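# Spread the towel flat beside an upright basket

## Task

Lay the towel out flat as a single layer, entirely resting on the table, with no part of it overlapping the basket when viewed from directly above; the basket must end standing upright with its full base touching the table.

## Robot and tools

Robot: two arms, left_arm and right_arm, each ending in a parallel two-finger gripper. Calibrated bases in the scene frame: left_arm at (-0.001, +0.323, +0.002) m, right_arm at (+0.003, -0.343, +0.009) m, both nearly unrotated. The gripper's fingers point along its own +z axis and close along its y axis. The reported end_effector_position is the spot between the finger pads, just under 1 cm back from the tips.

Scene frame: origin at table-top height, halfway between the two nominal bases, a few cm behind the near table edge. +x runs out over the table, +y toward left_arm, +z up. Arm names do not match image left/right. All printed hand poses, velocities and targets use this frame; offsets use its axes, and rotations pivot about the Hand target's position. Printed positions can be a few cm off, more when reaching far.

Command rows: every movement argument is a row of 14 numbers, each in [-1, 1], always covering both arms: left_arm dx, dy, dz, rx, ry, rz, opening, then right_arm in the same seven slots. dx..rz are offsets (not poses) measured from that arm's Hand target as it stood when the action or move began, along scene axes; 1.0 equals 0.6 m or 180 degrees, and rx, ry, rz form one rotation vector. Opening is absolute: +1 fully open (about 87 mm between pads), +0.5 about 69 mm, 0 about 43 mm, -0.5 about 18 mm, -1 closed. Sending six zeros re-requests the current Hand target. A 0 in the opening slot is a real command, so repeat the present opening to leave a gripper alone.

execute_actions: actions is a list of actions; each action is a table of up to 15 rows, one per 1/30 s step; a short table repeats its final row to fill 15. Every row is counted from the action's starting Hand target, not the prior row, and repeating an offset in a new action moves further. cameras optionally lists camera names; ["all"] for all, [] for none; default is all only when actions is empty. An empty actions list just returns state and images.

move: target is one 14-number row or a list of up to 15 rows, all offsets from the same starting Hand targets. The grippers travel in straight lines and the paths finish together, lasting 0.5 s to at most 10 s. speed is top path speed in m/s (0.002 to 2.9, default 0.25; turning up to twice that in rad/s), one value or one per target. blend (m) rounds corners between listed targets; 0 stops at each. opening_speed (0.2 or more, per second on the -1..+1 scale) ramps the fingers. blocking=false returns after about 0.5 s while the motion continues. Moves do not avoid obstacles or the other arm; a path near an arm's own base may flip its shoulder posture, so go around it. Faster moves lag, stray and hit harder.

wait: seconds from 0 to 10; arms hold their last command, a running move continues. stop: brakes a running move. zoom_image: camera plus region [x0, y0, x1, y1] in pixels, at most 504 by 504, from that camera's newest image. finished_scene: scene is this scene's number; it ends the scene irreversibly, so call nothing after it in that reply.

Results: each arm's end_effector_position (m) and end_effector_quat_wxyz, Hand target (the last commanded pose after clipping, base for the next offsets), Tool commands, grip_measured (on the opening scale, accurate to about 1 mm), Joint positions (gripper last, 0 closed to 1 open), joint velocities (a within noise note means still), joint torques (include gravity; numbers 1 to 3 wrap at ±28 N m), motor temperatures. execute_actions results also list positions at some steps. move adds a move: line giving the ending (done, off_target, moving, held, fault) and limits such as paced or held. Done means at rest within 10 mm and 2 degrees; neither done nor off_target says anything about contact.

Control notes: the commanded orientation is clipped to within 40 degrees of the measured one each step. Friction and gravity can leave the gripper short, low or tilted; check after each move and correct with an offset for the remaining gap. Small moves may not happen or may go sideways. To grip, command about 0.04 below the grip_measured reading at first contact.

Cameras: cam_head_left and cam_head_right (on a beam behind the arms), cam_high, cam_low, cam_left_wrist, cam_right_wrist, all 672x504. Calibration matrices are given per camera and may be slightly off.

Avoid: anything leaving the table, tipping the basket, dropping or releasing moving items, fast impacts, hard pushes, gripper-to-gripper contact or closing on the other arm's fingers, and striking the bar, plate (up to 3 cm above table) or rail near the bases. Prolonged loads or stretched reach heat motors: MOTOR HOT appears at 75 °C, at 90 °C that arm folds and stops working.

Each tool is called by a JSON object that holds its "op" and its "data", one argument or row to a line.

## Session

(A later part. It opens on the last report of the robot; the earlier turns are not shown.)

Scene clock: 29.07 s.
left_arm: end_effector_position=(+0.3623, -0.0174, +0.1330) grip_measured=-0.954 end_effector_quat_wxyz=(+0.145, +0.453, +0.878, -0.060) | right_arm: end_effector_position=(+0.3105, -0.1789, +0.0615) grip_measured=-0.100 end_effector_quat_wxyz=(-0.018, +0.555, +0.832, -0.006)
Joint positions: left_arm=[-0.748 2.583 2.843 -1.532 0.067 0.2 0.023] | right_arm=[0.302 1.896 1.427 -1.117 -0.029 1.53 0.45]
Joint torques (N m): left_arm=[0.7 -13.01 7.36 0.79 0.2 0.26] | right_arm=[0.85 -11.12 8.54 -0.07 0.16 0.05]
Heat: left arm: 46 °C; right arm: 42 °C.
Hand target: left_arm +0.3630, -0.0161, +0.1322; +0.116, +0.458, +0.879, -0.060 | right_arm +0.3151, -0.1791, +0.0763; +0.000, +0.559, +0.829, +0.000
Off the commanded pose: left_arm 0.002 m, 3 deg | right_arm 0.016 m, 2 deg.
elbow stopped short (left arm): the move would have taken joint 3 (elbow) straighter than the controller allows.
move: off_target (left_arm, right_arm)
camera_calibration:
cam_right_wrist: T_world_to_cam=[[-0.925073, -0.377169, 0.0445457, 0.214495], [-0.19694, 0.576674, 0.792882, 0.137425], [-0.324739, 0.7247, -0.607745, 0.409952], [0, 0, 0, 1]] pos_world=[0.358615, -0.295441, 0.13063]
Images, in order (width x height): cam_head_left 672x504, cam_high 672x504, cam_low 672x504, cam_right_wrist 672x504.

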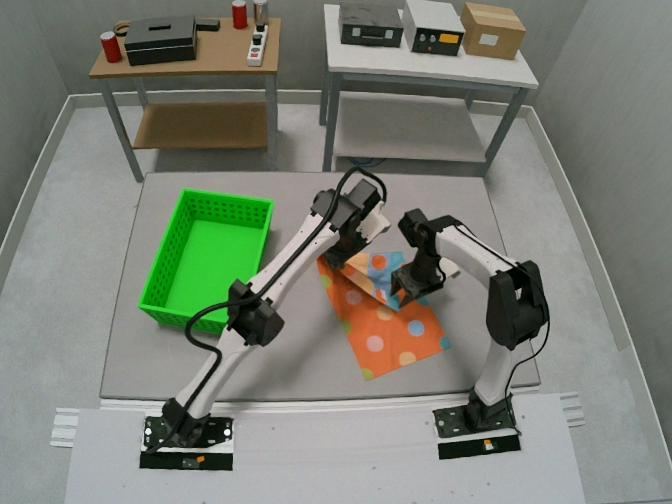

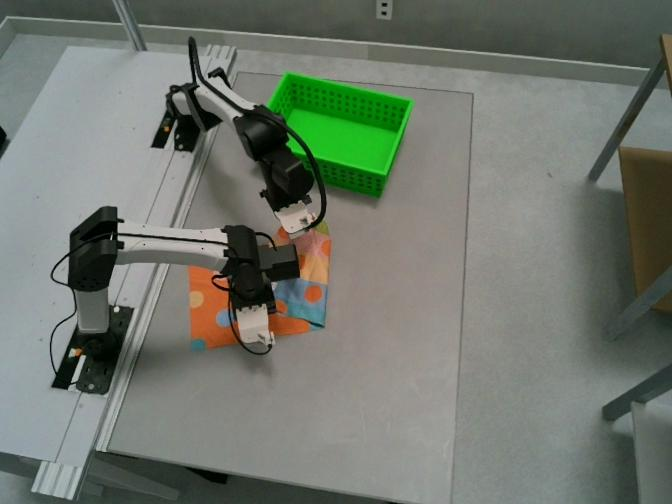

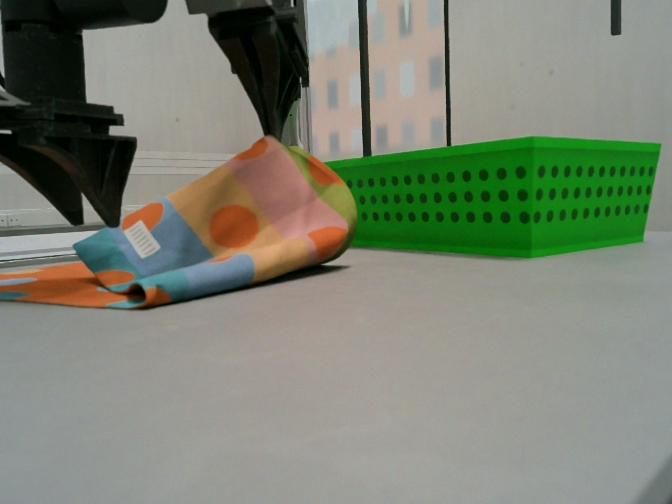

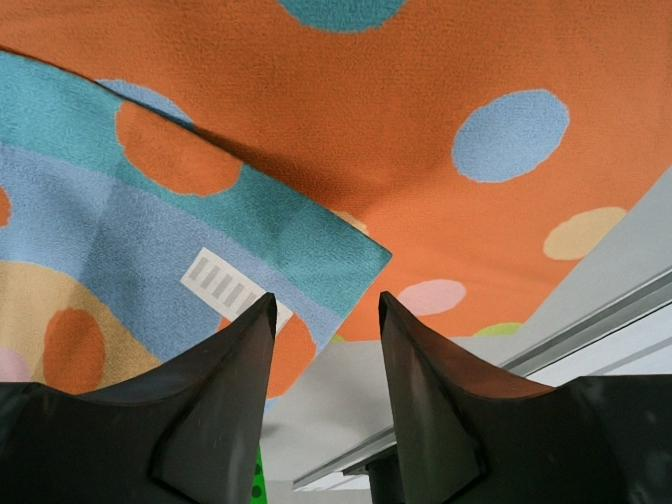

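{"op": "move", "data": {
  "target": [
    [0,0,0,0,0,0,-1,-0.01,0.037,0.01,0,0,0,-0.1],
    [0,0,0,0,0,0,-1,-0.01,0.037,-0.038,0,0,0,-0.1]
  ],
  "speed": 0.2,
  "blend": 0.01,
  "cameras": ["cam_right_wrist"]
}}

{"op": "move", "data": {
  "target": [0,0,0,0,0,0,-1,0,0,0,0,0,0,-1],
  "speed": 0.2,
  "cameras": ["cam_right_wrist"]
}}

{"op": "move", "data": {
  "target": [0,0,0,0,0,0,-1,0.05,-0.02,0.1,0,0,0,-1],
  "speed": 0.2,
  "cameras": ["cam_head_left","cam_right_wrist","cam_low"]
}}

Scene clock: 30.60 s.
left_arm: end_effector_position=(+0.3620, -0.0172, +0.1330) grip_measured=-0.954 end_effector_quat_wxyz=(+0.145, +0.453, +0.878, -0.060) | right_arm: end_effector_position=(+0.3085, -0.1746, +0.0616) grip_measured=-0.100 end_effector_quat_wxyz=(-0.019, +0.553, +0.833, -0.006)
Joint positions: left_arm=[-0.748 2.583 2.843 -1.534 0.067 0.2 0.023] | right_arm=[0.316 1.896 1.428 -1.119 -0.029 1.539 0.45]
Joint torques (N m): left_arm=[0.7 -13.01 7.56 0.8 0.22 0.25] | right_arm=[0.17 -8.57 6.56 0.2 -0.07 -0.04]
Heat: left arm: 46 °C; right arm: 43 °C.
Hand target: left_arm +0.3630, -0.0161, +0.1322; +0.116, +0.458, +0.879, -0.060 | right_arm +0.3101, -0.1753, +0.0613; -0.016, +0.555, +0.832, -0.006 (not the last commanded pose)
Off the commanded pose: left_arm 0.002 m, 3 deg | right_arm 0.020 m, 2 deg.
elbow stopped short (left arm): the move would have taken joint 3 (elbow) straighter than the controller allows.
move: held (right_arm; a check stopped the path), off_target (left_arm); path passed 0 of 2 targets; limits=held
pose unreachable (right arm): on one or more control steps of this call, first in action 0 (counted from 0), this arm could not follow its commanded pose, so it was not sent that pose on those steps. It may still have moved: this result reports where it is.
cause: moving toward the commanded pose would bring a part of the arm too close to another arm (this arm's wrist (the part past joint 4) and the left arm's wrist camera, 20 mm apart when this arm was first held).
camera_calibration:
cam_right_wrist: T_world_to_cam=[[-0.923323, -0.381317, 0.0455179, 0.212871], [-0.198829, 0.576088, 0.792836, 0.13483], [-0.328544, 0.722994, -0.607732, 0.407116], [0, 0, 0, 1]] pos_world=[0.357112, -0.290844, 0.13083]
Images, in order (width x height): cam_right_wrist 672x504.

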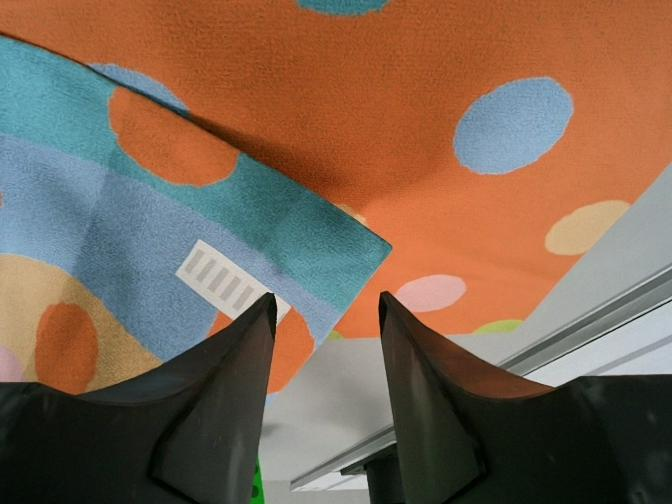

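Scene clock: 31.40 s.
left_arm: end_effector_position=(+0.3620, -0.0172, +0.1330) grip_measured=-0.954 end_effector_quat_wxyz=(+0.145, +0.453, +0.878, -0.060) | right_arm: end_effector_position=(+0.3085, -0.1746, +0.0616) grip_measured=-0.974 end_effector_quat_wxyz=(-0.019, +0.553, +0.833, -0.006)
Joint positions: left_arm=[-0.748 2.583 2.843 -1.534 0.067 0.2 0.023] | right_arm=[0.316 1.896 1.428 -1.119 -0.029 1.539 0.013]
Joint torques (N m): left_arm=[0.69 -13.03 7.45 0.81 0.19 0.26] | right_arm=[0.02 -8.81 6.61 0.2 -0.04 -0.05]
Heat: left arm: 46 °C; right arm: 43 °C.
Hand target: left_arm +0.3630, -0.0161, +0.1322; +0.116, +0.458, +0.879, -0.060 | right_arm +0.3101, -0.1753, +0.0613; -0.016, +0.555, +0.832, -0.006
Off the commanded pose: left_arm 0.002 m, 3 deg | right_arm 0.002 m, 0 deg.
elbow stopped short (left arm): the move would have taken joint 3 (elbow) straighter than the controller allows.
move: off_target (left_arm)
camera_calibration:
cam_right_wrist: T_world_to_cam=[[-0.923323, -0.381317, 0.0455179, 0.212871], [-0.198829, 0.576088, 0.792836, 0.13483], [-0.328544, 0.722994, -0.607732, 0.407116], [0, 0, 0, 1]] pos_world=[0.357112, -0.290844, 0.13083]
Images, in order (width x height): cam_right_wrist 672x504.

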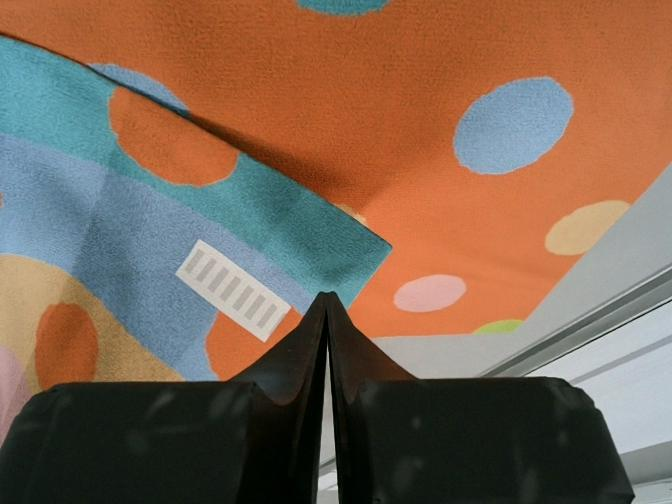

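Scene clock: 33.07 s.
left_arm: end_effector_position=(+0.3620, -0.0172, +0.1330) grip_measured=-0.954 end_effector_quat_wxyz=(+0.145, +0.453, +0.878, -0.060) | right_arm: end_effector_position=(+0.3384, -0.1853, +0.1185) grip_measured=-0.974 end_effector_quat_wxyz=(-0.016, +0.556, +0.831, -0.002)
Joint positions: left_arm=[-0.748 2.583 2.843 -1.534 0.067 0.2 0.023] | right_arm=[0.258 1.955 1.736 -1.359 -0.029 1.488 0.013]
Joint torques (N m): left_arm=[0.76 -12.96 7.66 0.82 0.2 0.25] | right_arm=[0.09 -8.4 9.07 -0.1 -0.06 -0.2]
Heat: left arm: 47 °C; right arm: 43 °C.
Hand target: left_arm +0.3630, -0.0161, +0.1322; +0.116, +0.458, +0.879, -0.060 | right_arm +0.3401, -0.1872, +0.1213; -0.016, +0.555, +0.832, -0.006
Off the commanded pose: left_arm 0.002 m, 3 deg | right_arm 0.004 m, 0 deg.
elbow stopped short (left arm): the move would have taken joint 3 (elbow) straighter than the controller allows.
move: off_target (left_arm)
camera_calibration:
cam_right_wrist: T_world_to_cam=[[-0.926198, -0.375408, 0.0350263, 0.237179], [-0.202776, 0.574286, 0.793144, 0.102814], [-0.317868, 0.727506, -0.608025, 0.456526], [0, 0, 0, 1]] pos_world=[0.385638, -0.302131, 0.187726]
Images, in order (width x height): cam_head_left 672x504, cam_low 672x504, cam_right_wrist 672x504.

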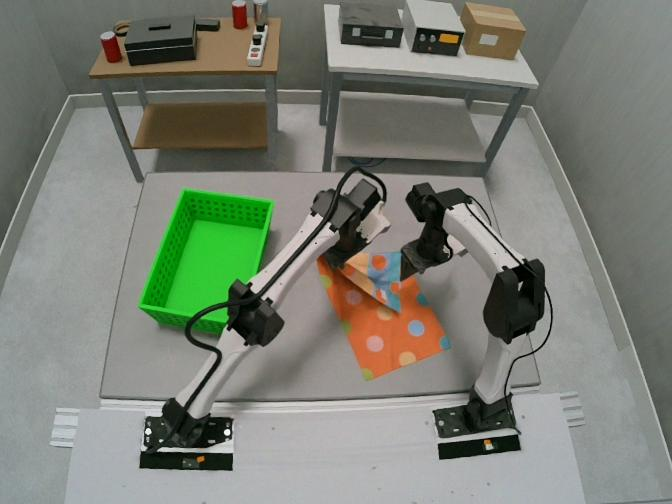

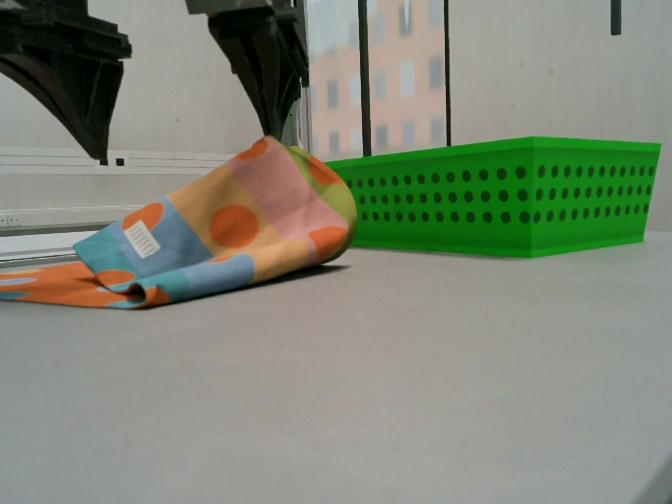

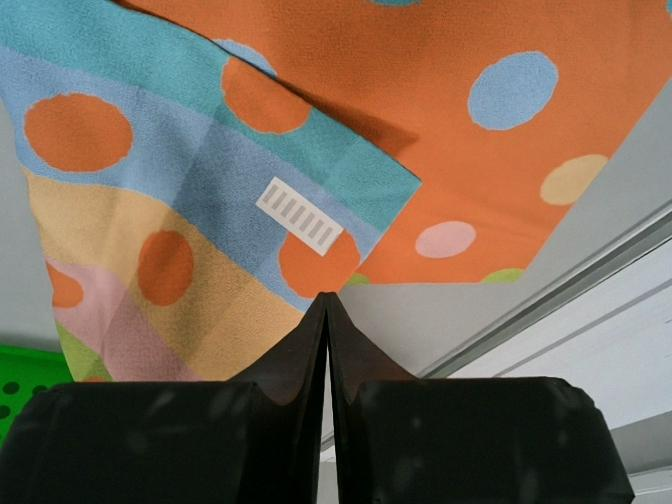

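{"op": "move", "data": {
  "target": [
    [0,0,0,0,0,0,-1,-0.047,0.008,-0.07,0,0,0,-0.1],
    [0,0,0,0,0,0,-1,-0.047,0.012,-0.122,0,0,0,-0.1]
  ],
  "speed": 0.2,
  "blend": 0.01,
  "cameras": ["cam_right_wrist"]
}}

{"op": "move", "data": {
  "target": [0,0,0,0,0,0,-1,0,0,0,0,0,0,-1],
  "speed": 0.2,
  "cameras": ["cam_right_wrist"]
}}

{"op": "move", "data": {
  "target": [0,0,0,0,0,0,-1,0.05,-0.015,0.1,0,0,0,-1],
  "speed": 0.2,
  "cameras": ["cam_head_left","cam_right_wrist","cam_low"]
}}

Scene clock: 35.23 s.
left_arm: end_effector_position=(+0.3620, -0.0172, +0.1330) grip_measured=-0.954 end_effector_quat_wxyz=(+0.145, +0.453, +0.878, -0.060) | right_arm: end_effector_position=(+0.3079, -0.1818, +0.0438) grip_measured=-0.100 end_effector_quat_wxyz=(-0.028, +0.549, +0.835, -0.019)
Joint positions: left_arm=[-0.748 2.583 2.843 -1.534 0.067 0.2 0.023] | right_arm=[0.297 1.934 1.406 -1.091 -0.029 1.511 0.45]
Joint torques (N m): left_arm=[0.76 -13.11 7.53 0.82 0.19 0.28] | right_arm=[0.68 -10.81 5.22 0.36 -0.05 0.11]
Motor temperatures (°C): left_arm=[24 47 36 29 25 24 24] | right_arm=[25 43 43 27 29 27 24]
Heat: left arm: 47 °C; right arm: 43 °C.
Hand target: left_arm +0.3630, -0.0161, +0.1322; +0.116, +0.458, +0.879, -0.060 | right_arm +0.3119, -0.1800, +0.0481; -0.016, +0.554, +0.832, -0.006
Off the commanded pose: left_arm 0.002 m, 3 deg | right_arm 0.006 m, 2 deg.
elbow stopped short (left arm): the move would have taken joint 3 (elbow) straighter than the controller allows.
move: off_target (left_arm)
camera_calibration:
cam_right_wrist: T_world_to_cam=[[-0.918086, -0.388682, 0.0777445, 0.205983], [-0.179565, 0.58268, 0.792616, 0.148256], [-0.353376, 0.71373, -0.604744, 0.407228], [0, 0, 0, 1]] pos_world=[0.359636, -0.296974, 0.112745]
Images, in order (width x height): cam_right_wrist 672x504.

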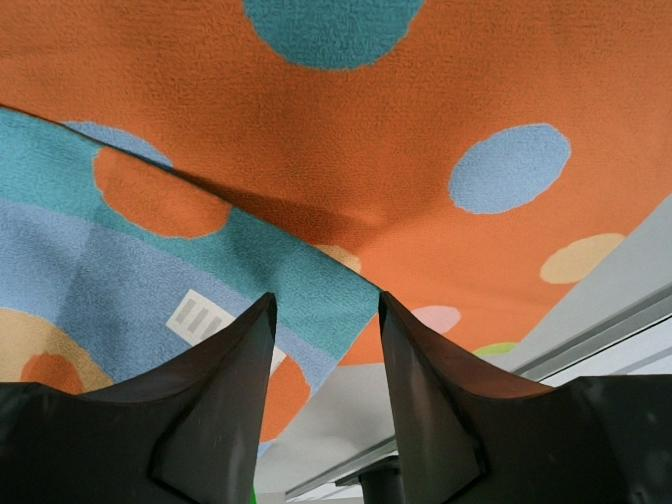

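Scene clock: 36.03 s.
left_arm: end_effector_position=(+0.3620, -0.0172, +0.1330) grip_measured=-0.954 end_effector_quat_wxyz=(+0.145, +0.453, +0.878, -0.060) | right_arm: end_effector_position=(+0.3079, -0.1818, +0.0438) grip_measured=-0.974 end_effector_quat_wxyz=(-0.028, +0.549, +0.835, -0.019)
Joint positions: left_arm=[-0.748 2.583 2.843 -1.534 0.067 0.2 0.023] | right_arm=[0.297 1.934 1.406 -1.091 -0.029 1.511 0.013]
Joint torques (N m): left_arm=[0.7 -12.85 7.68 0.84 0.2 0.24] | right_arm=[0.77 -10.82 5.12 0.35 -0.03 0.11]
Heat: left arm: 47 °C; right arm: 43 °C.
Hand target: left_arm +0.3630, -0.0161, +0.1322; +0.116, +0.458, +0.879, -0.060 | right_arm +0.3119, -0.1800, +0.0481; -0.016, +0.554, +0.832, -0.006
Off the commanded pose: left_arm 0.002 m, 3 deg | right_arm 0.006 m, 2 deg.
elbow stopped short (left arm): the move would have taken joint 3 (elbow) straighter than the controller allows.
move: off_target (left_arm)
camera_calibration:
cam_right_wrist: T_world_to_cam=[[-0.918086, -0.388682, 0.0777445, 0.205983], [-0.179565, 0.58268, 0.792616, 0.148256], [-0.353376, 0.71373, -0.604744, 0.407228], [0, 0, 0, 1]] pos_world=[0.359636, -0.296974, 0.112745]
Images, in order (width x height): cam_right_wrist 672x504.

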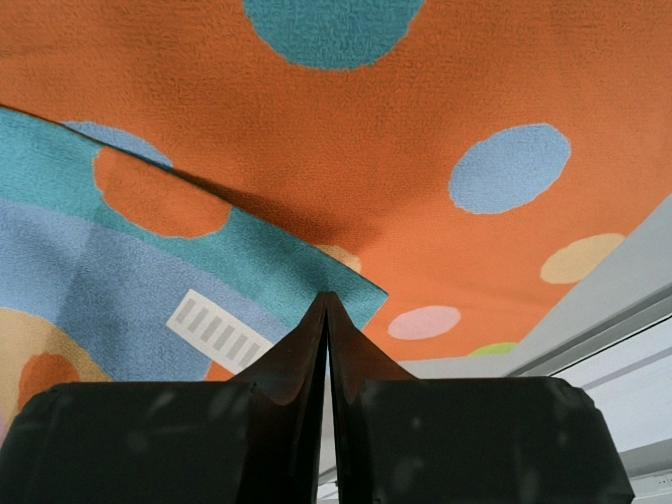

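Scene clock: 37.53 s.
left_arm: end_effector_position=(+0.3620, -0.0172, +0.1330) grip_measured=-0.954 end_effector_quat_wxyz=(+0.145, +0.453, +0.878, -0.060) | right_arm: end_effector_position=(+0.3409, -0.1867, +0.1059) grip_measured=-0.974 end_effector_quat_wxyz=(-0.015, +0.556, +0.831, -0.001)
Joint positions: left_arm=[-0.748 2.583 2.843 -1.534 0.067 0.2 0.023] | right_arm=[0.253 1.96 1.694 -1.309 -0.029 1.484 0.013]
Joint torques (N m): left_arm=[0.62 -12.98 7.45 0.81 0.16 0.27] | right_arm=[0.09 -8.75 8.65 -0.07 -0.08 -0.14]
Heat: left arm: 48 °C; right arm: 43 °C.
Hand target: left_arm +0.3630, -0.0161, +0.1322; +0.116, +0.458, +0.879, -0.060 | right_arm +0.3419, -0.1890, +0.1082; -0.015, +0.555, +0.832, -0.006
Off the commanded pose: left_arm 0.002 m, 3 deg | right_arm 0.003 m, 1 deg.
elbow stopped short (left arm): the move would have taken joint 3 (elbow) straighter than the controller allows.
move: off_target (left_arm)
camera_calibration:
cam_right_wrist: T_world_to_cam=[[-0.926562, -0.374782, 0.0319644, 0.23997], [-0.2047, 0.573711, 0.793066, 0.114702], [-0.315565, 0.728281, -0.608297, 0.450046], [0, 0, 0, 1]] pos_world=[0.387845, -0.303629, 0.175125]
Images, in order (width x height): cam_head_left 672x504, cam_low 672x504, cam_right_wrist 672x504.

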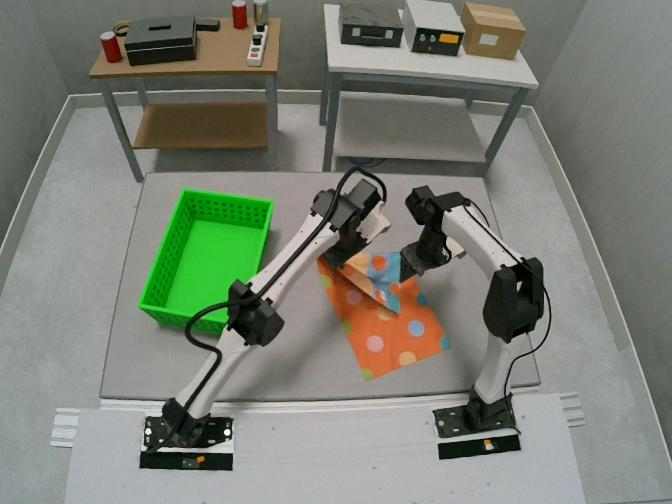

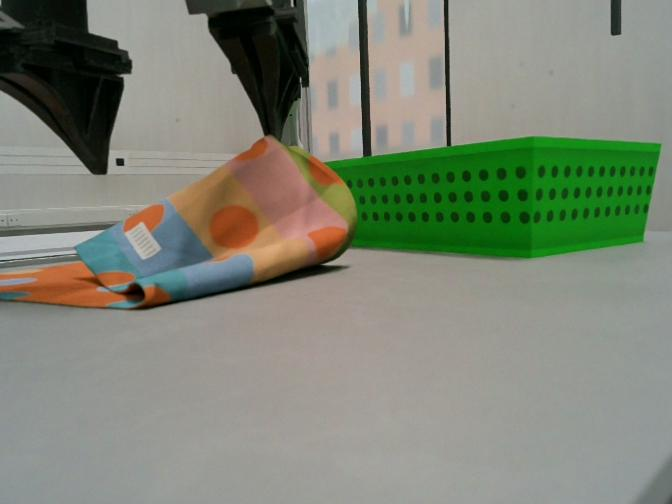

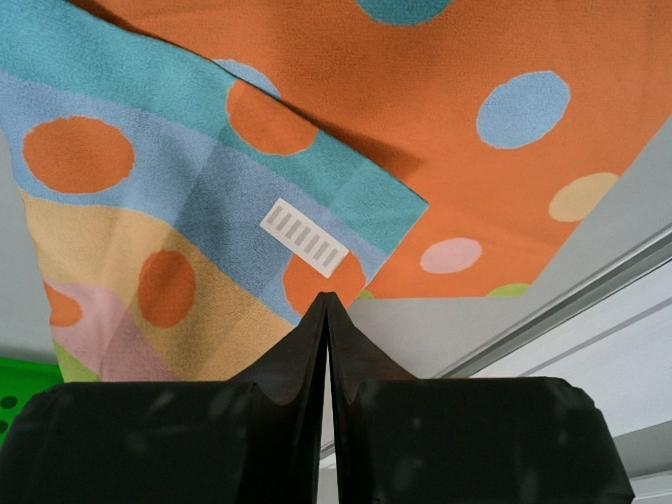

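{"op": "move", "data": {
  "target": [
    [0,0,0,0,0,0,-1,-0.058,0.01,-0.07,0,0,0,-0.1],
    [0,0,0,0,0,0,-1,-0.058,0.013,-0.132,0,0,0,-0.1]
  ],
  "speed": 0.2,
  "blend": 0.01,
  "cameras": ["cam_right_wrist"]
}}

{"op": "move", "data": {
  "target": [0,0,0,0,0,0,-1,0,0,0,0,0,0,-1],
  "speed": 0.2,
  "cameras": ["cam_right_wrist"]
}}

{"op": "move", "data": {
  "target": [0,0,0,0,0,0,-1,0.05,-0.015,0.1,0,0,0,-1],
  "speed": 0.2,
  "cameras": ["cam_head_left","cam_right_wrist","cam_low"]
}}

Scene clock: 40.23 s.
left_arm: end_effector_position=(+0.3620, -0.0172, +0.1330) grip_measured=-0.954 end_effector_quat_wxyz=(+0.145, +0.453, +0.878, -0.060) | right_arm: end_effector_position=(+0.3043, -0.1827, +0.0285) grip_measured=-0.100 end_effector_quat_wxyz=(-0.025, +0.549, +0.835, -0.014)
Joint positions: left_arm=[-0.748 2.583 2.843 -1.534 0.067 0.2 0.023] | right_arm=[0.298 1.929 1.335 -1.013 -0.029 1.513 0.45]
Joint torques (N m): left_arm=[0.81 -12.96 7.54 0.82 0.2 0.23] | right_arm=[0.51 -9.85 4.98 0.4 -0.08 0.01]
Heat: left arm: 48 °C; right arm: 44 °C.
Hand target: left_arm +0.3630, -0.0161, +0.1322; +0.116, +0.458, +0.879, -0.060 | right_arm +0.3070, -0.1812, +0.0289; -0.016, +0.555, +0.832, -0.006
Off the commanded pose: left_arm 0.002 m, 3 deg | right_arm 0.003 m, 2 deg.
elbow stopped short (left arm): the move would have taken joint 3 (elbow) straighter than the controller allows.
move: off_target (left_arm)
camera_calibration:
cam_right_wrist: T_world_to_cam=[[-0.918909, -0.389043, 0.0652012, 0.204137], [-0.188999, 0.579296, 0.792903, 0.162473], [-0.346244, 0.716283, -0.605849, 0.3956], [0, 0, 0, 1]] pos_world=[0.355265, -0.298064, 0.0975387]
Images, in order (width x height): cam_right_wrist 672x504.

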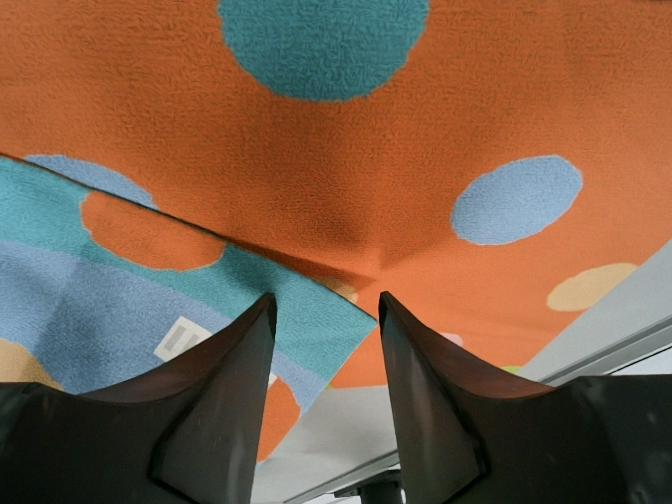

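Scene clock: 41.03 s.
left_arm: end_effector_position=(+0.3620, -0.0172, +0.1330) grip_measured=-0.954 end_effector_quat_wxyz=(+0.145, +0.453, +0.878, -0.060) | right_arm: end_effector_position=(+0.3043, -0.1827, +0.0285) grip_measured=-0.974 end_effector_quat_wxyz=(-0.025, +0.549, +0.835, -0.014)
Joint positions: left_arm=[-0.748 2.583 2.843 -1.534 0.067 0.2 0.023] | right_arm=[0.298 1.929 1.335 -1.013 -0.029 1.513 0.013]
Joint torques (N m): left_arm=[0.72 -12.89 7.45 0.81 0.23 0.24] | right_arm=[0.34 -9.74 5.09 0.45 -0.05 0.08]
Heat: left arm: 48 °C; right arm: 44 °C.
Hand target: left_arm +0.3630, -0.0161, +0.1322; +0.116, +0.458, +0.879, -0.060 | right_arm +0.3070, -0.1812, +0.0289; -0.016, +0.555, +0.832, -0.006
Off the commanded pose: left_arm 0.002 m, 3 deg | right_arm 0.003 m, 2 deg.
elbow stopped short (left arm): the move would have taken joint 3 (elbow) straighter than the controller allows.
move: off_target (left_arm)
camera_calibration:
cam_right_wrist: T_world_to_cam=[[-0.918909, -0.389043, 0.0652012, 0.204137], [-0.188999, 0.579296, 0.792903, 0.162473], [-0.346244, 0.716283, -0.605849, 0.3956], [0, 0, 0, 1]] pos_world=[0.355265, -0.298064, 0.0975387]
Images, in order (width x height): cam_right_wrist 672x504.

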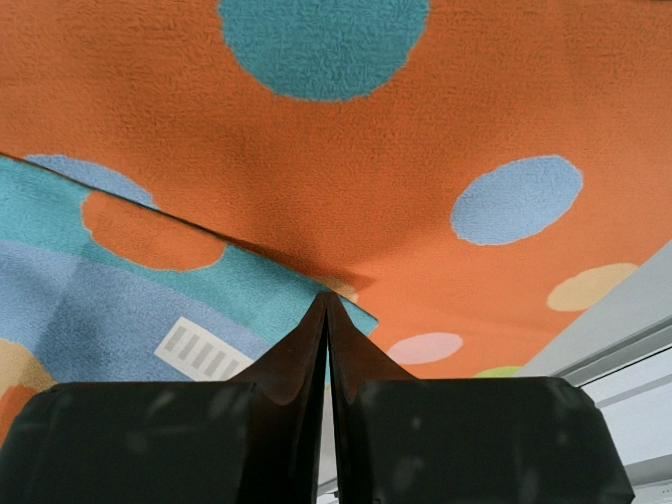

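Scene clock: 42.47 s.
left_arm: end_effector_position=(+0.3620, -0.0172, +0.1330) grip_measured=-0.954 end_effector_quat_wxyz=(+0.145, +0.453, +0.878, -0.060) | right_arm: end_effector_position=(+0.3357, -0.1879, +0.0867) grip_measured=-0.974 end_effector_quat_wxyz=(-0.015, +0.555, +0.831, -0.001)
Joint positions: left_arm=[-0.748 2.583 2.843 -1.534 0.067 0.2 0.023] | right_arm=[0.255 1.946 1.597 -1.226 -0.029 1.484 0.013]
Joint torques (N m): left_arm=[0.79 -12.9 7.61 0.78 0.2 0.26] | right_arm=[-0.21 -8.38 8.85 -0.08 -0.04 -0.21]
Heat: left arm: 49 °C; right arm: 44 °C.
Hand target: left_arm +0.3630, -0.0161, +0.1322; +0.116, +0.458, +0.879, -0.060 | right_arm +0.3371, -0.1902, +0.0889; -0.015, +0.555, +0.832, -0.006
Off the commanded pose: left_arm 0.002 m, 3 deg | right_arm 0.004 m, 1 deg.
elbow stopped short (left arm): the move would have taken joint 3 (elbow) straighter than the controller allows.
move: off_target (left_arm)
camera_calibration:
cam_right_wrist: T_world_to_cam=[[-0.925991, -0.376224, 0.0315688, 0.234943], [-0.205877, 0.573268, 0.793082, 0.12985], [-0.316473, 0.727887, -0.608297, 0.437817], [0, 0, 0, 1]] pos_world=[0.382846, -0.304729, 0.155925]
Images, in order (width x height): cam_head_left 672x504, cam_low 672x504, cam_right_wrist 672x504.

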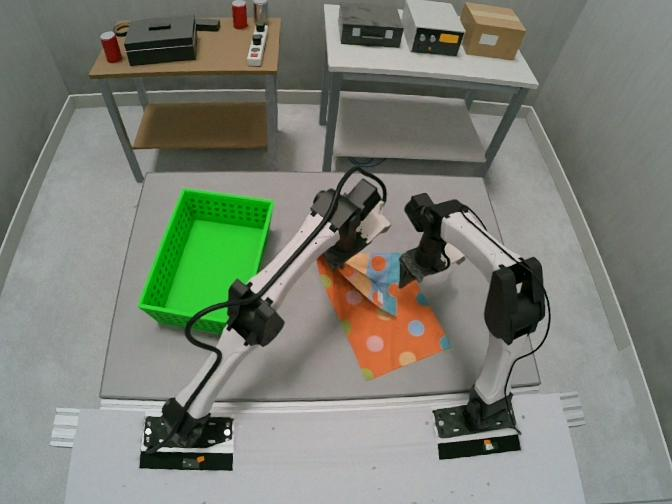

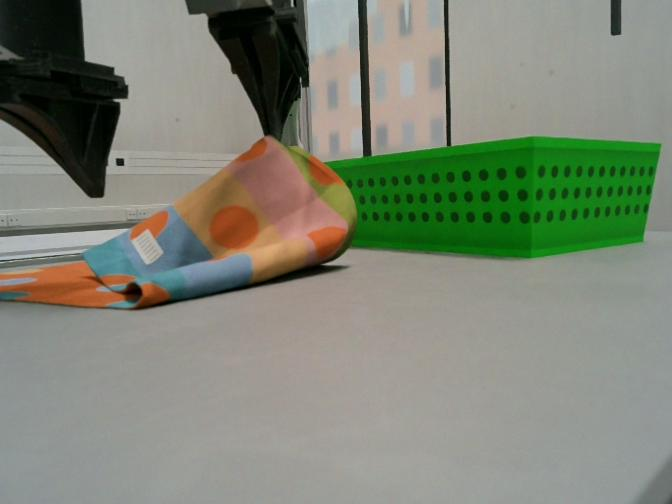

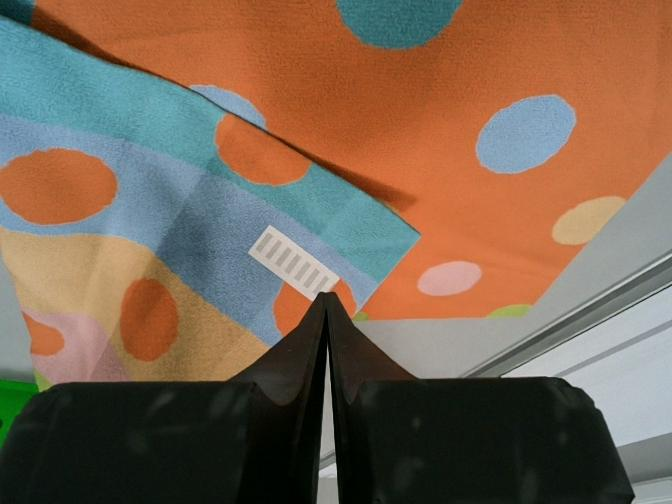

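{"op": "move", "data": {
  "target": [
    [0.162,0.01,0.0,-0.082,-0.094,0.09,-1,-0.06,-0.18,0.1,0,0,0,-0.25],
    [0.387,0.077,-0.14,-0.1364,-0.1564,0.1502,-1,-0.06,-0.18,0.1,0,0,0,-0.25]
  ],
  "speed": 0.22,
  "blend": 0.05,
  "cameras": ["cam_head_left","cam_low","cam_high","cam_left_wrist","cam_right_wrist"]
}}

Scene clock: 46.90 s.
left_arm: end_effector_position=(+0.5834, +0.0291, +0.0422) grip_measured=-0.954 end_effector_quat_wxyz=(+0.402, +0.227, +0.881, -0.103) | right_arm: end_effector_position=(+0.3070, -0.2945, +0.1395) grip_measured=-0.250 end_effector_quat_wxyz=(-0.023, +0.555, +0.831, -0.005)
Joint positions: left_arm=[-0.461 2.608 2.274 -0.405 0.053 0.019 0.023] | right_arm=[-0.042 1.777 1.58 -1.404 -0.029 1.186 0.375]
Joint torques (N m): left_arm=[0.44 -15.75 6.16 2.5 -0.12 -0.11] | right_arm=[-0.17 -10.29 6.78 -0.11 0.03 -0.14]
Heat: left arm: 51 °C; right arm: 45 °C.
Hand target: left_arm +0.5951, +0.0300, +0.0481; +0.426, +0.209, +0.874, -0.103 | right_arm +0.3011, -0.2982, +0.1489; -0.015, +0.555, +0.832, -0.006
Off the commanded pose: left_arm 0.013 m, 4 deg | right_arm 0.012 m, 1 deg.
move: off_target (left_arm, right_arm)
camera_calibration:
cam_left_wrist: T_world_to_cam=[[-0.502544, -0.86454, -0.00456039, 0.317982], [-0.864499, 0.502565, -0.0083935, 0.514519], [0.0095484, -0.000275651, -0.999954, 0.181077], [0, 0, 0, 1]] pos_world=[0.602872, 0.0163786, 0.186838]
cam_right_wrist: T_world_to_cam=[[-0.925096, -0.376694, 0.0479525, 0.163804], [-0.19133, 0.571459, 0.798014, 0.137473], [-0.32801, 0.729065, -0.600728, 0.541334], [0, 0, 0, 1]] pos_world=[0.3554, -0.411524, 0.207634]
Images, in order (width x height): cam_head_left 672x504, cam_high 672x504, cam_low 672x504, cam_left_wrist 672x504, cam_right_wrist 672x504.

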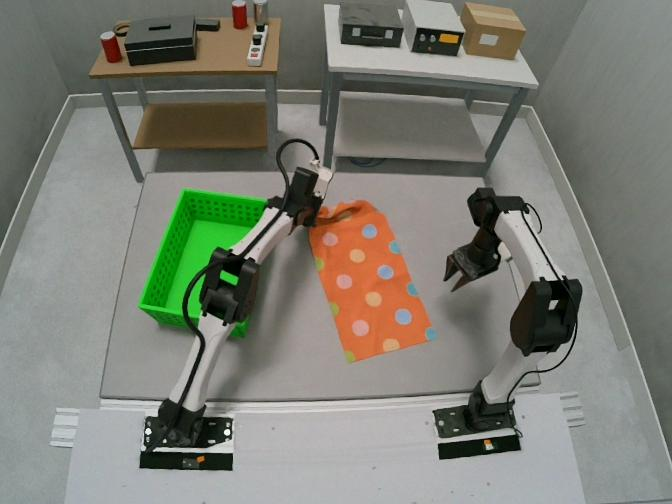

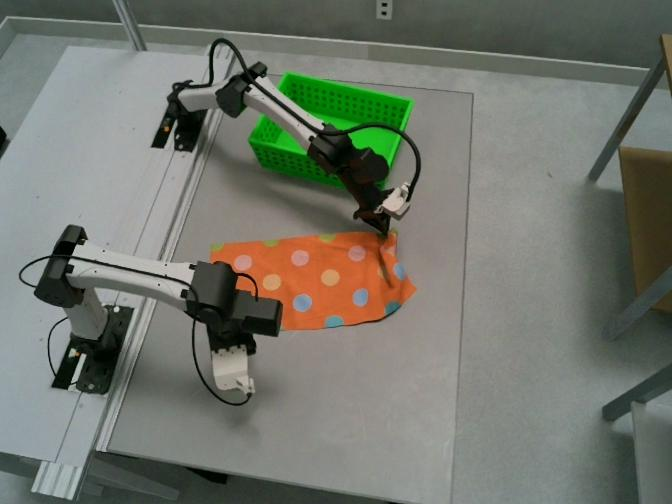

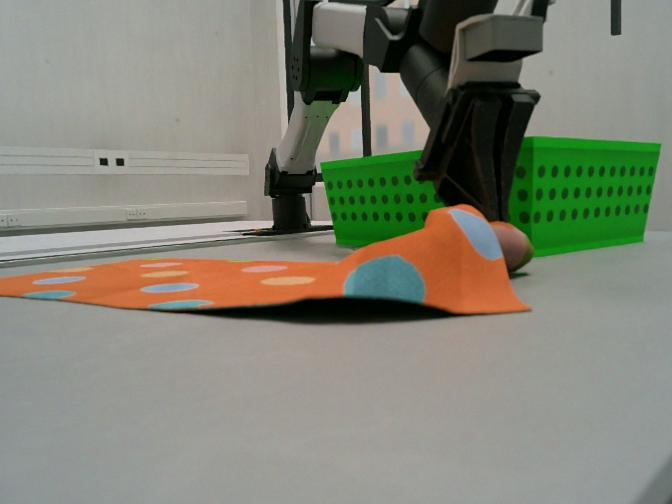

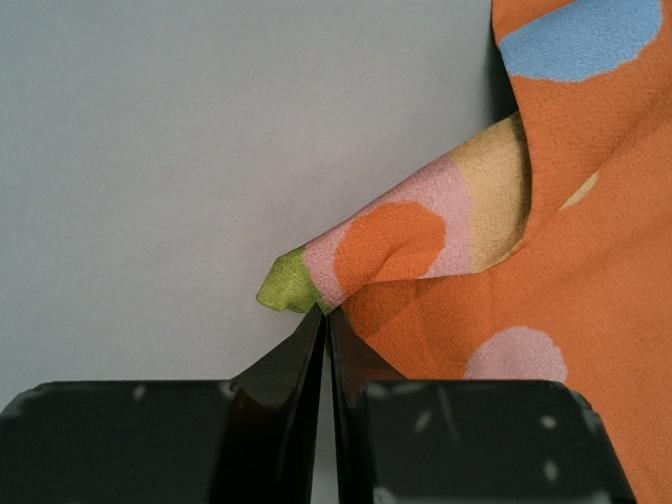

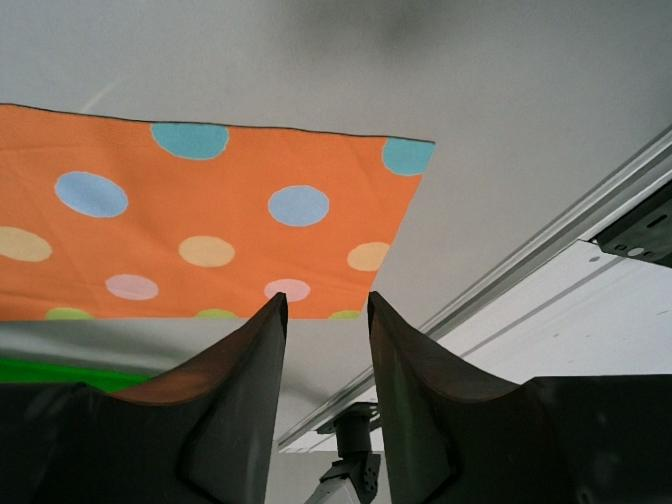

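{"op": "zoom_image", "data": {
  "camera": "cam_high",
  "region": [200, 200, 430, 350]
}}

{"op": "zoom_image", "data": {
  "camera": "cam_head_left",
  "region": [290, 180, 450, 370]
}}

{"op": "zoom_image", "data": {
  "camera": "cam_low",
  "region": [300, 180, 560, 340]
}}

Scaled by 2.191 from the camera's 672x504 image, which has a finer 960x720 frame.

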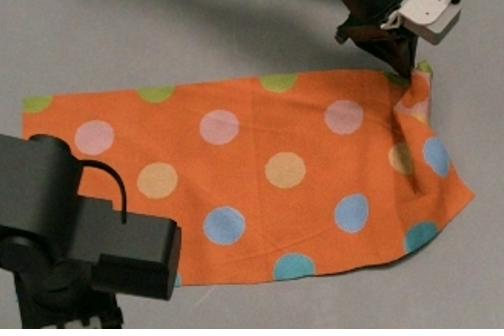

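Scaled by 2.653 from the camera's 672x504 image, which has a finer 960x720 frame.

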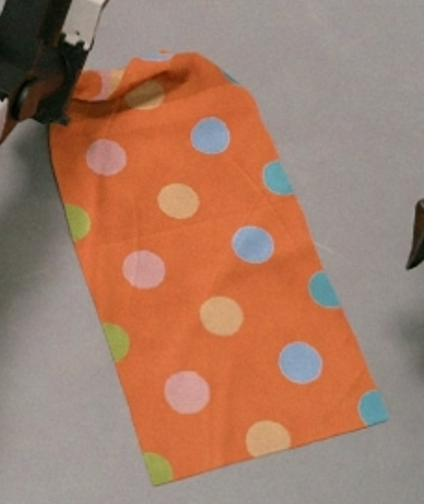

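Scaled by 1.938 from the camera's 672x504 image, which has a finer 960x720 frame.

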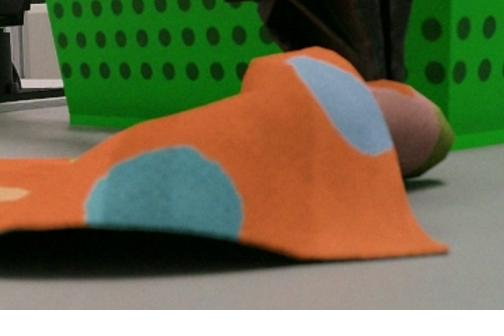

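{"op": "move", "data": {
  "target": [0.052,0.015,-0.015,0,0,0,-1,0,0,0,0,0,0,-0.25],
  "speed": 0.15,
  "cameras": ["cam_head_left","cam_low","cam_high","cam_left_wrist"]
}}

Scene clock: 51.07 s.
left_arm: end_effector_position=(+0.6265, +0.0352, +0.0438) grip_measured=-0.954 end_effector_quat_wxyz=(+0.436, +0.209, +0.870, -0.102) | right_arm: end_effector_position=(+0.3070, -0.2945, +0.1395) grip_measured=-0.250 end_effector_quat_wxyz=(-0.023, +0.555, +0.831, -0.005)
Joint positions: left_arm=[-0.426 2.801 2.605 -0.471 0.053 0.019 0.023] | right_arm=[-0.042 1.777 1.58 -1.404 -0.029 1.186 0.375]
Joint torques (N m): left_arm=[0.61 -14.9 9.57 1.64 0.11 0.13] | right_arm=[-0.12 -10.25 6.65 -0.1 0.03 -0.17]
Motor temperatures (°C): left_arm=[24 55 36 30 25 24 24] | right_arm=[25 46 44 27 29 27 24]
Heat: left arm: 55 °C; right arm: 46 °C.
Hand target: left_arm +0.6264, +0.0391, +0.0390; +0.426, +0.209, +0.874, -0.103 | right_arm +0.3011, -0.2982, +0.1489; -0.015, +0.555, +0.832, -0.006
Off the commanded pose: left_arm 0.006 m, 1 deg | right_arm 0.012 m, 1 deg.
move: off_target (right_arm)
camera_calibration:
cam_left_wrist: T_world_to_cam=[[-0.472797, -0.881122, -0.00933229, 0.327041], [-0.877937, 0.471941, -0.0806138, 0.561359], [0.0754349, -0.0299208, -0.996702, 0.141897], [0, 0, 0, 1]] pos_world=[0.636757, 0.0274803, 0.189734]
Images, in order (width x height): cam_head_left 672x504, cam_high 672x504, cam_low 672x504, cam_left_wrist 672x504.

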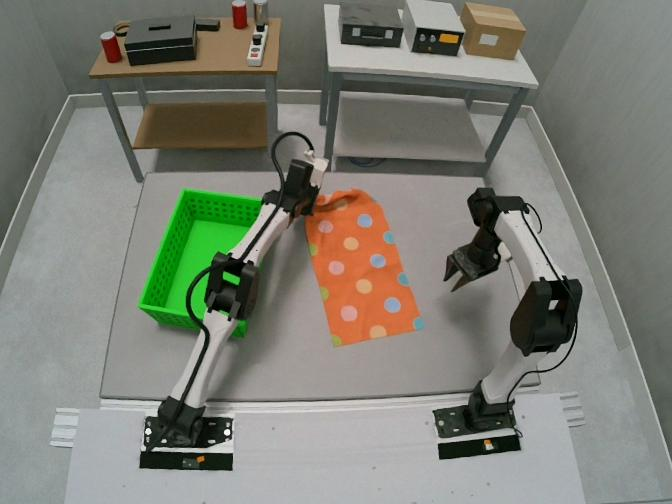

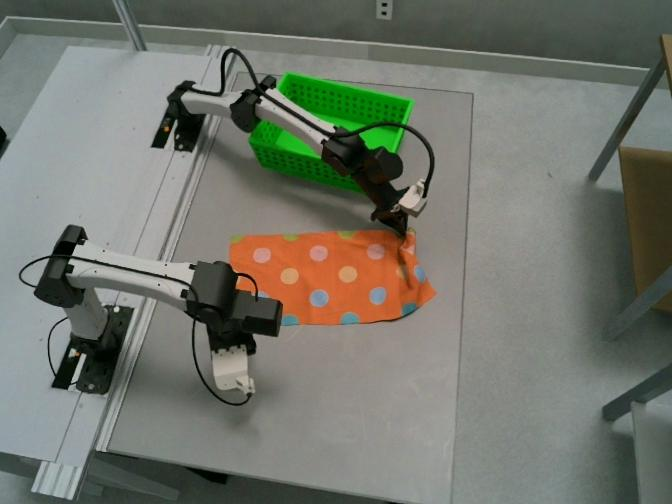

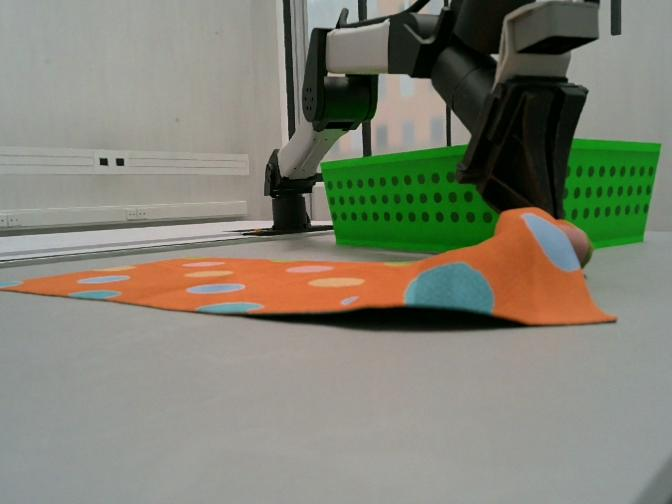

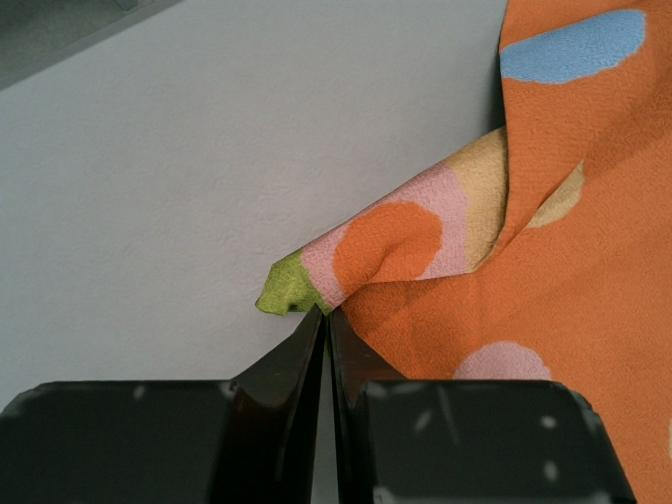

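{"op": "move", "data": {
  "target": [
    [0.0,0.0,-0.025,0,0,0,-1,0,0,0,0,0,0,-0.25],
    [0,0,-0.025,0,0,0,-0.5,0,0,0,0,0,0,-0.25],
    [-0.08,0.04,0.12,0,0,0,-0.5,0,0,0,0,0,0,-0.25],
    [-0.3,0.1,0.25,0,0,0,-0.5,0,0,0,0,0,0,-0.25]
  ],
  "speed": 0.2,
  "blend": [0,0,0.03,0],
  "cameras": ["cam_head_left","cam_low","cam_high","cam_left_wrist"]
}}

{"op": "zoom_image", "data": {
  "camera": "cam_high",
  "region": [200, 200, 450, 350]
}}

{"op": "zoom_image", "data": {
  "camera": "cam_head_left",
  "region": [280, 170, 450, 360]
}}

Scene clock: 55.83 s.
left_arm: end_effector_position=(+0.4494, +0.0982, +0.1853) grip_measured=-0.500 end_effector_quat_wxyz=(+0.423, +0.219, +0.873, -0.102) | right_arm: end_effector_position=(+0.3070, -0.2945, +0.1395) grip_measured=-0.250 end_effector_quat_wxyz=(-0.023, +0.555, +0.831, -0.005)
Joint positions: left_arm=[-0.449 1.839 1.58 -0.434 0.049 0.019 0.25] | right_arm=[-0.042 1.777 1.58 -1.404 -0.029 1.186 0.375]
Joint torques (N m): left_arm=[-0.18 -11.63 5.89 1.96 -0.11 -0.1] | right_arm=[-0.34 -10.19 6.57 -0.13 0.06 -0.17]
Motor temperatures (°C): left_arm=[24 57 36 31 25 24 24] | right_arm=[25 47 44 27 29 27 24]
Heat: left arm: 57 °C; right arm: 47 °C.
Hand target: left_arm +0.4464, +0.0990, +0.1892; +0.426, +0.209, +0.874, -0.103 | right_arm +0.3011, -0.2982, +0.1489; -0.015, +0.555, +0.832, -0.006
Off the commanded pose: left_arm 0.005 m, 1 deg | right_arm 0.012 m, 1 deg.
move: off_target (right_arm); target 2's new opening was sent with left_arm's hand 0.014 m and 1 deg from that target
camera_calibration:
cam_left_wrist: T_world_to_cam=[[-0.489439, -0.871972, -0.0106574, 0.306985], [-0.870471, 0.489256, -0.0539326, 0.377647], [0.0522419, -0.0171198, -0.998488, 0.307604], [0, 0, 0, 1]] pos_world=[0.462911, 0.0881827, 0.330778]
Images, in order (width x height): cam_head_left 672x504, cam_high 672x504, cam_low 672x504, cam_left_wrist 672x504.

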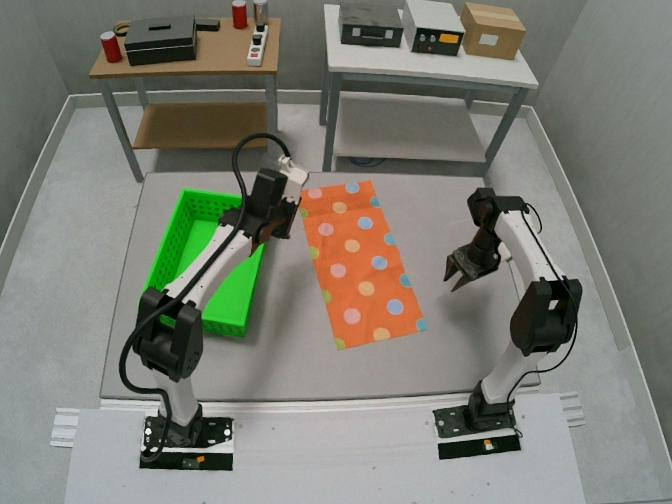

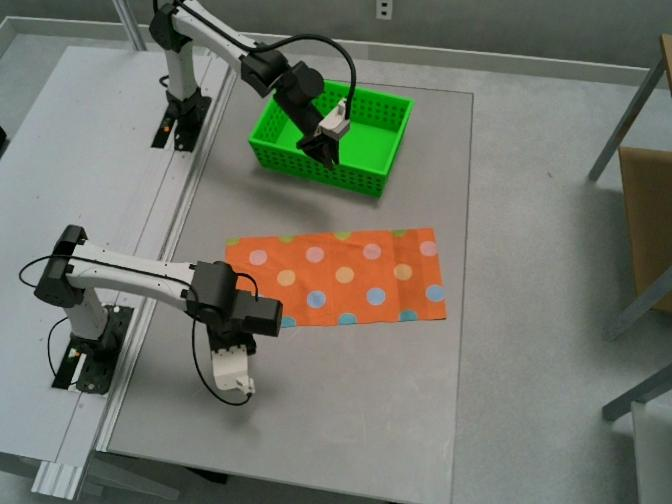

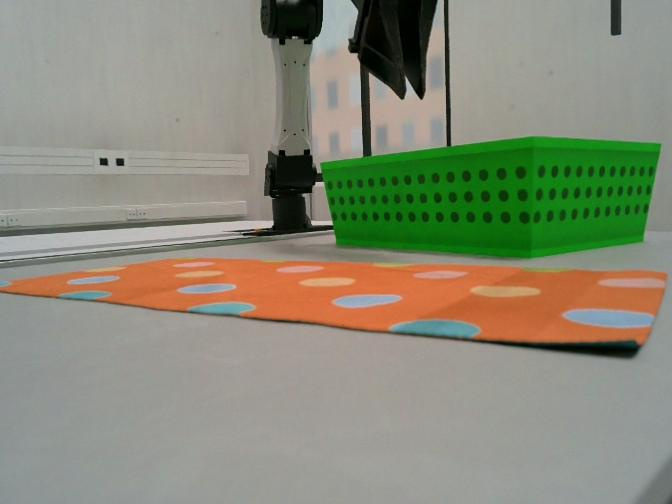

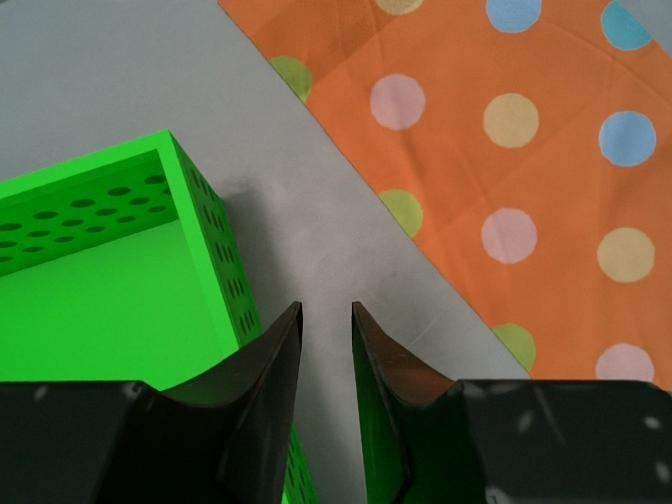

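Scaled by 2.016 from the camera's 672x504 image, which has a finer 960x720 frame.

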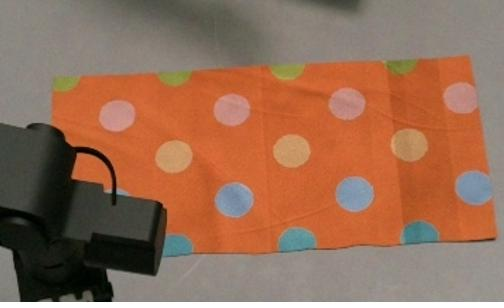

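Scaled by 2.653 from the camera's 672x504 image, which has a finer 960x720 frame.

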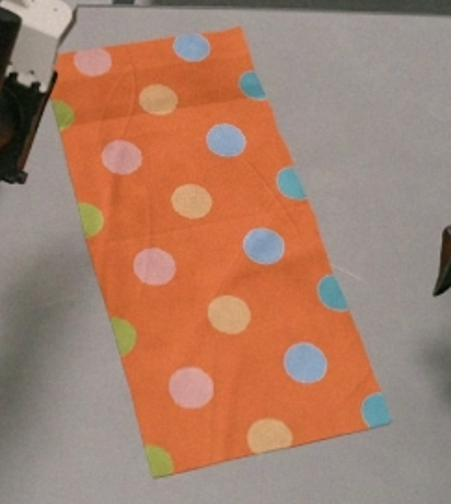

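{"op": "finished_scene", "data": {
  "scene": 2
}}

The scene is finished: the task was done.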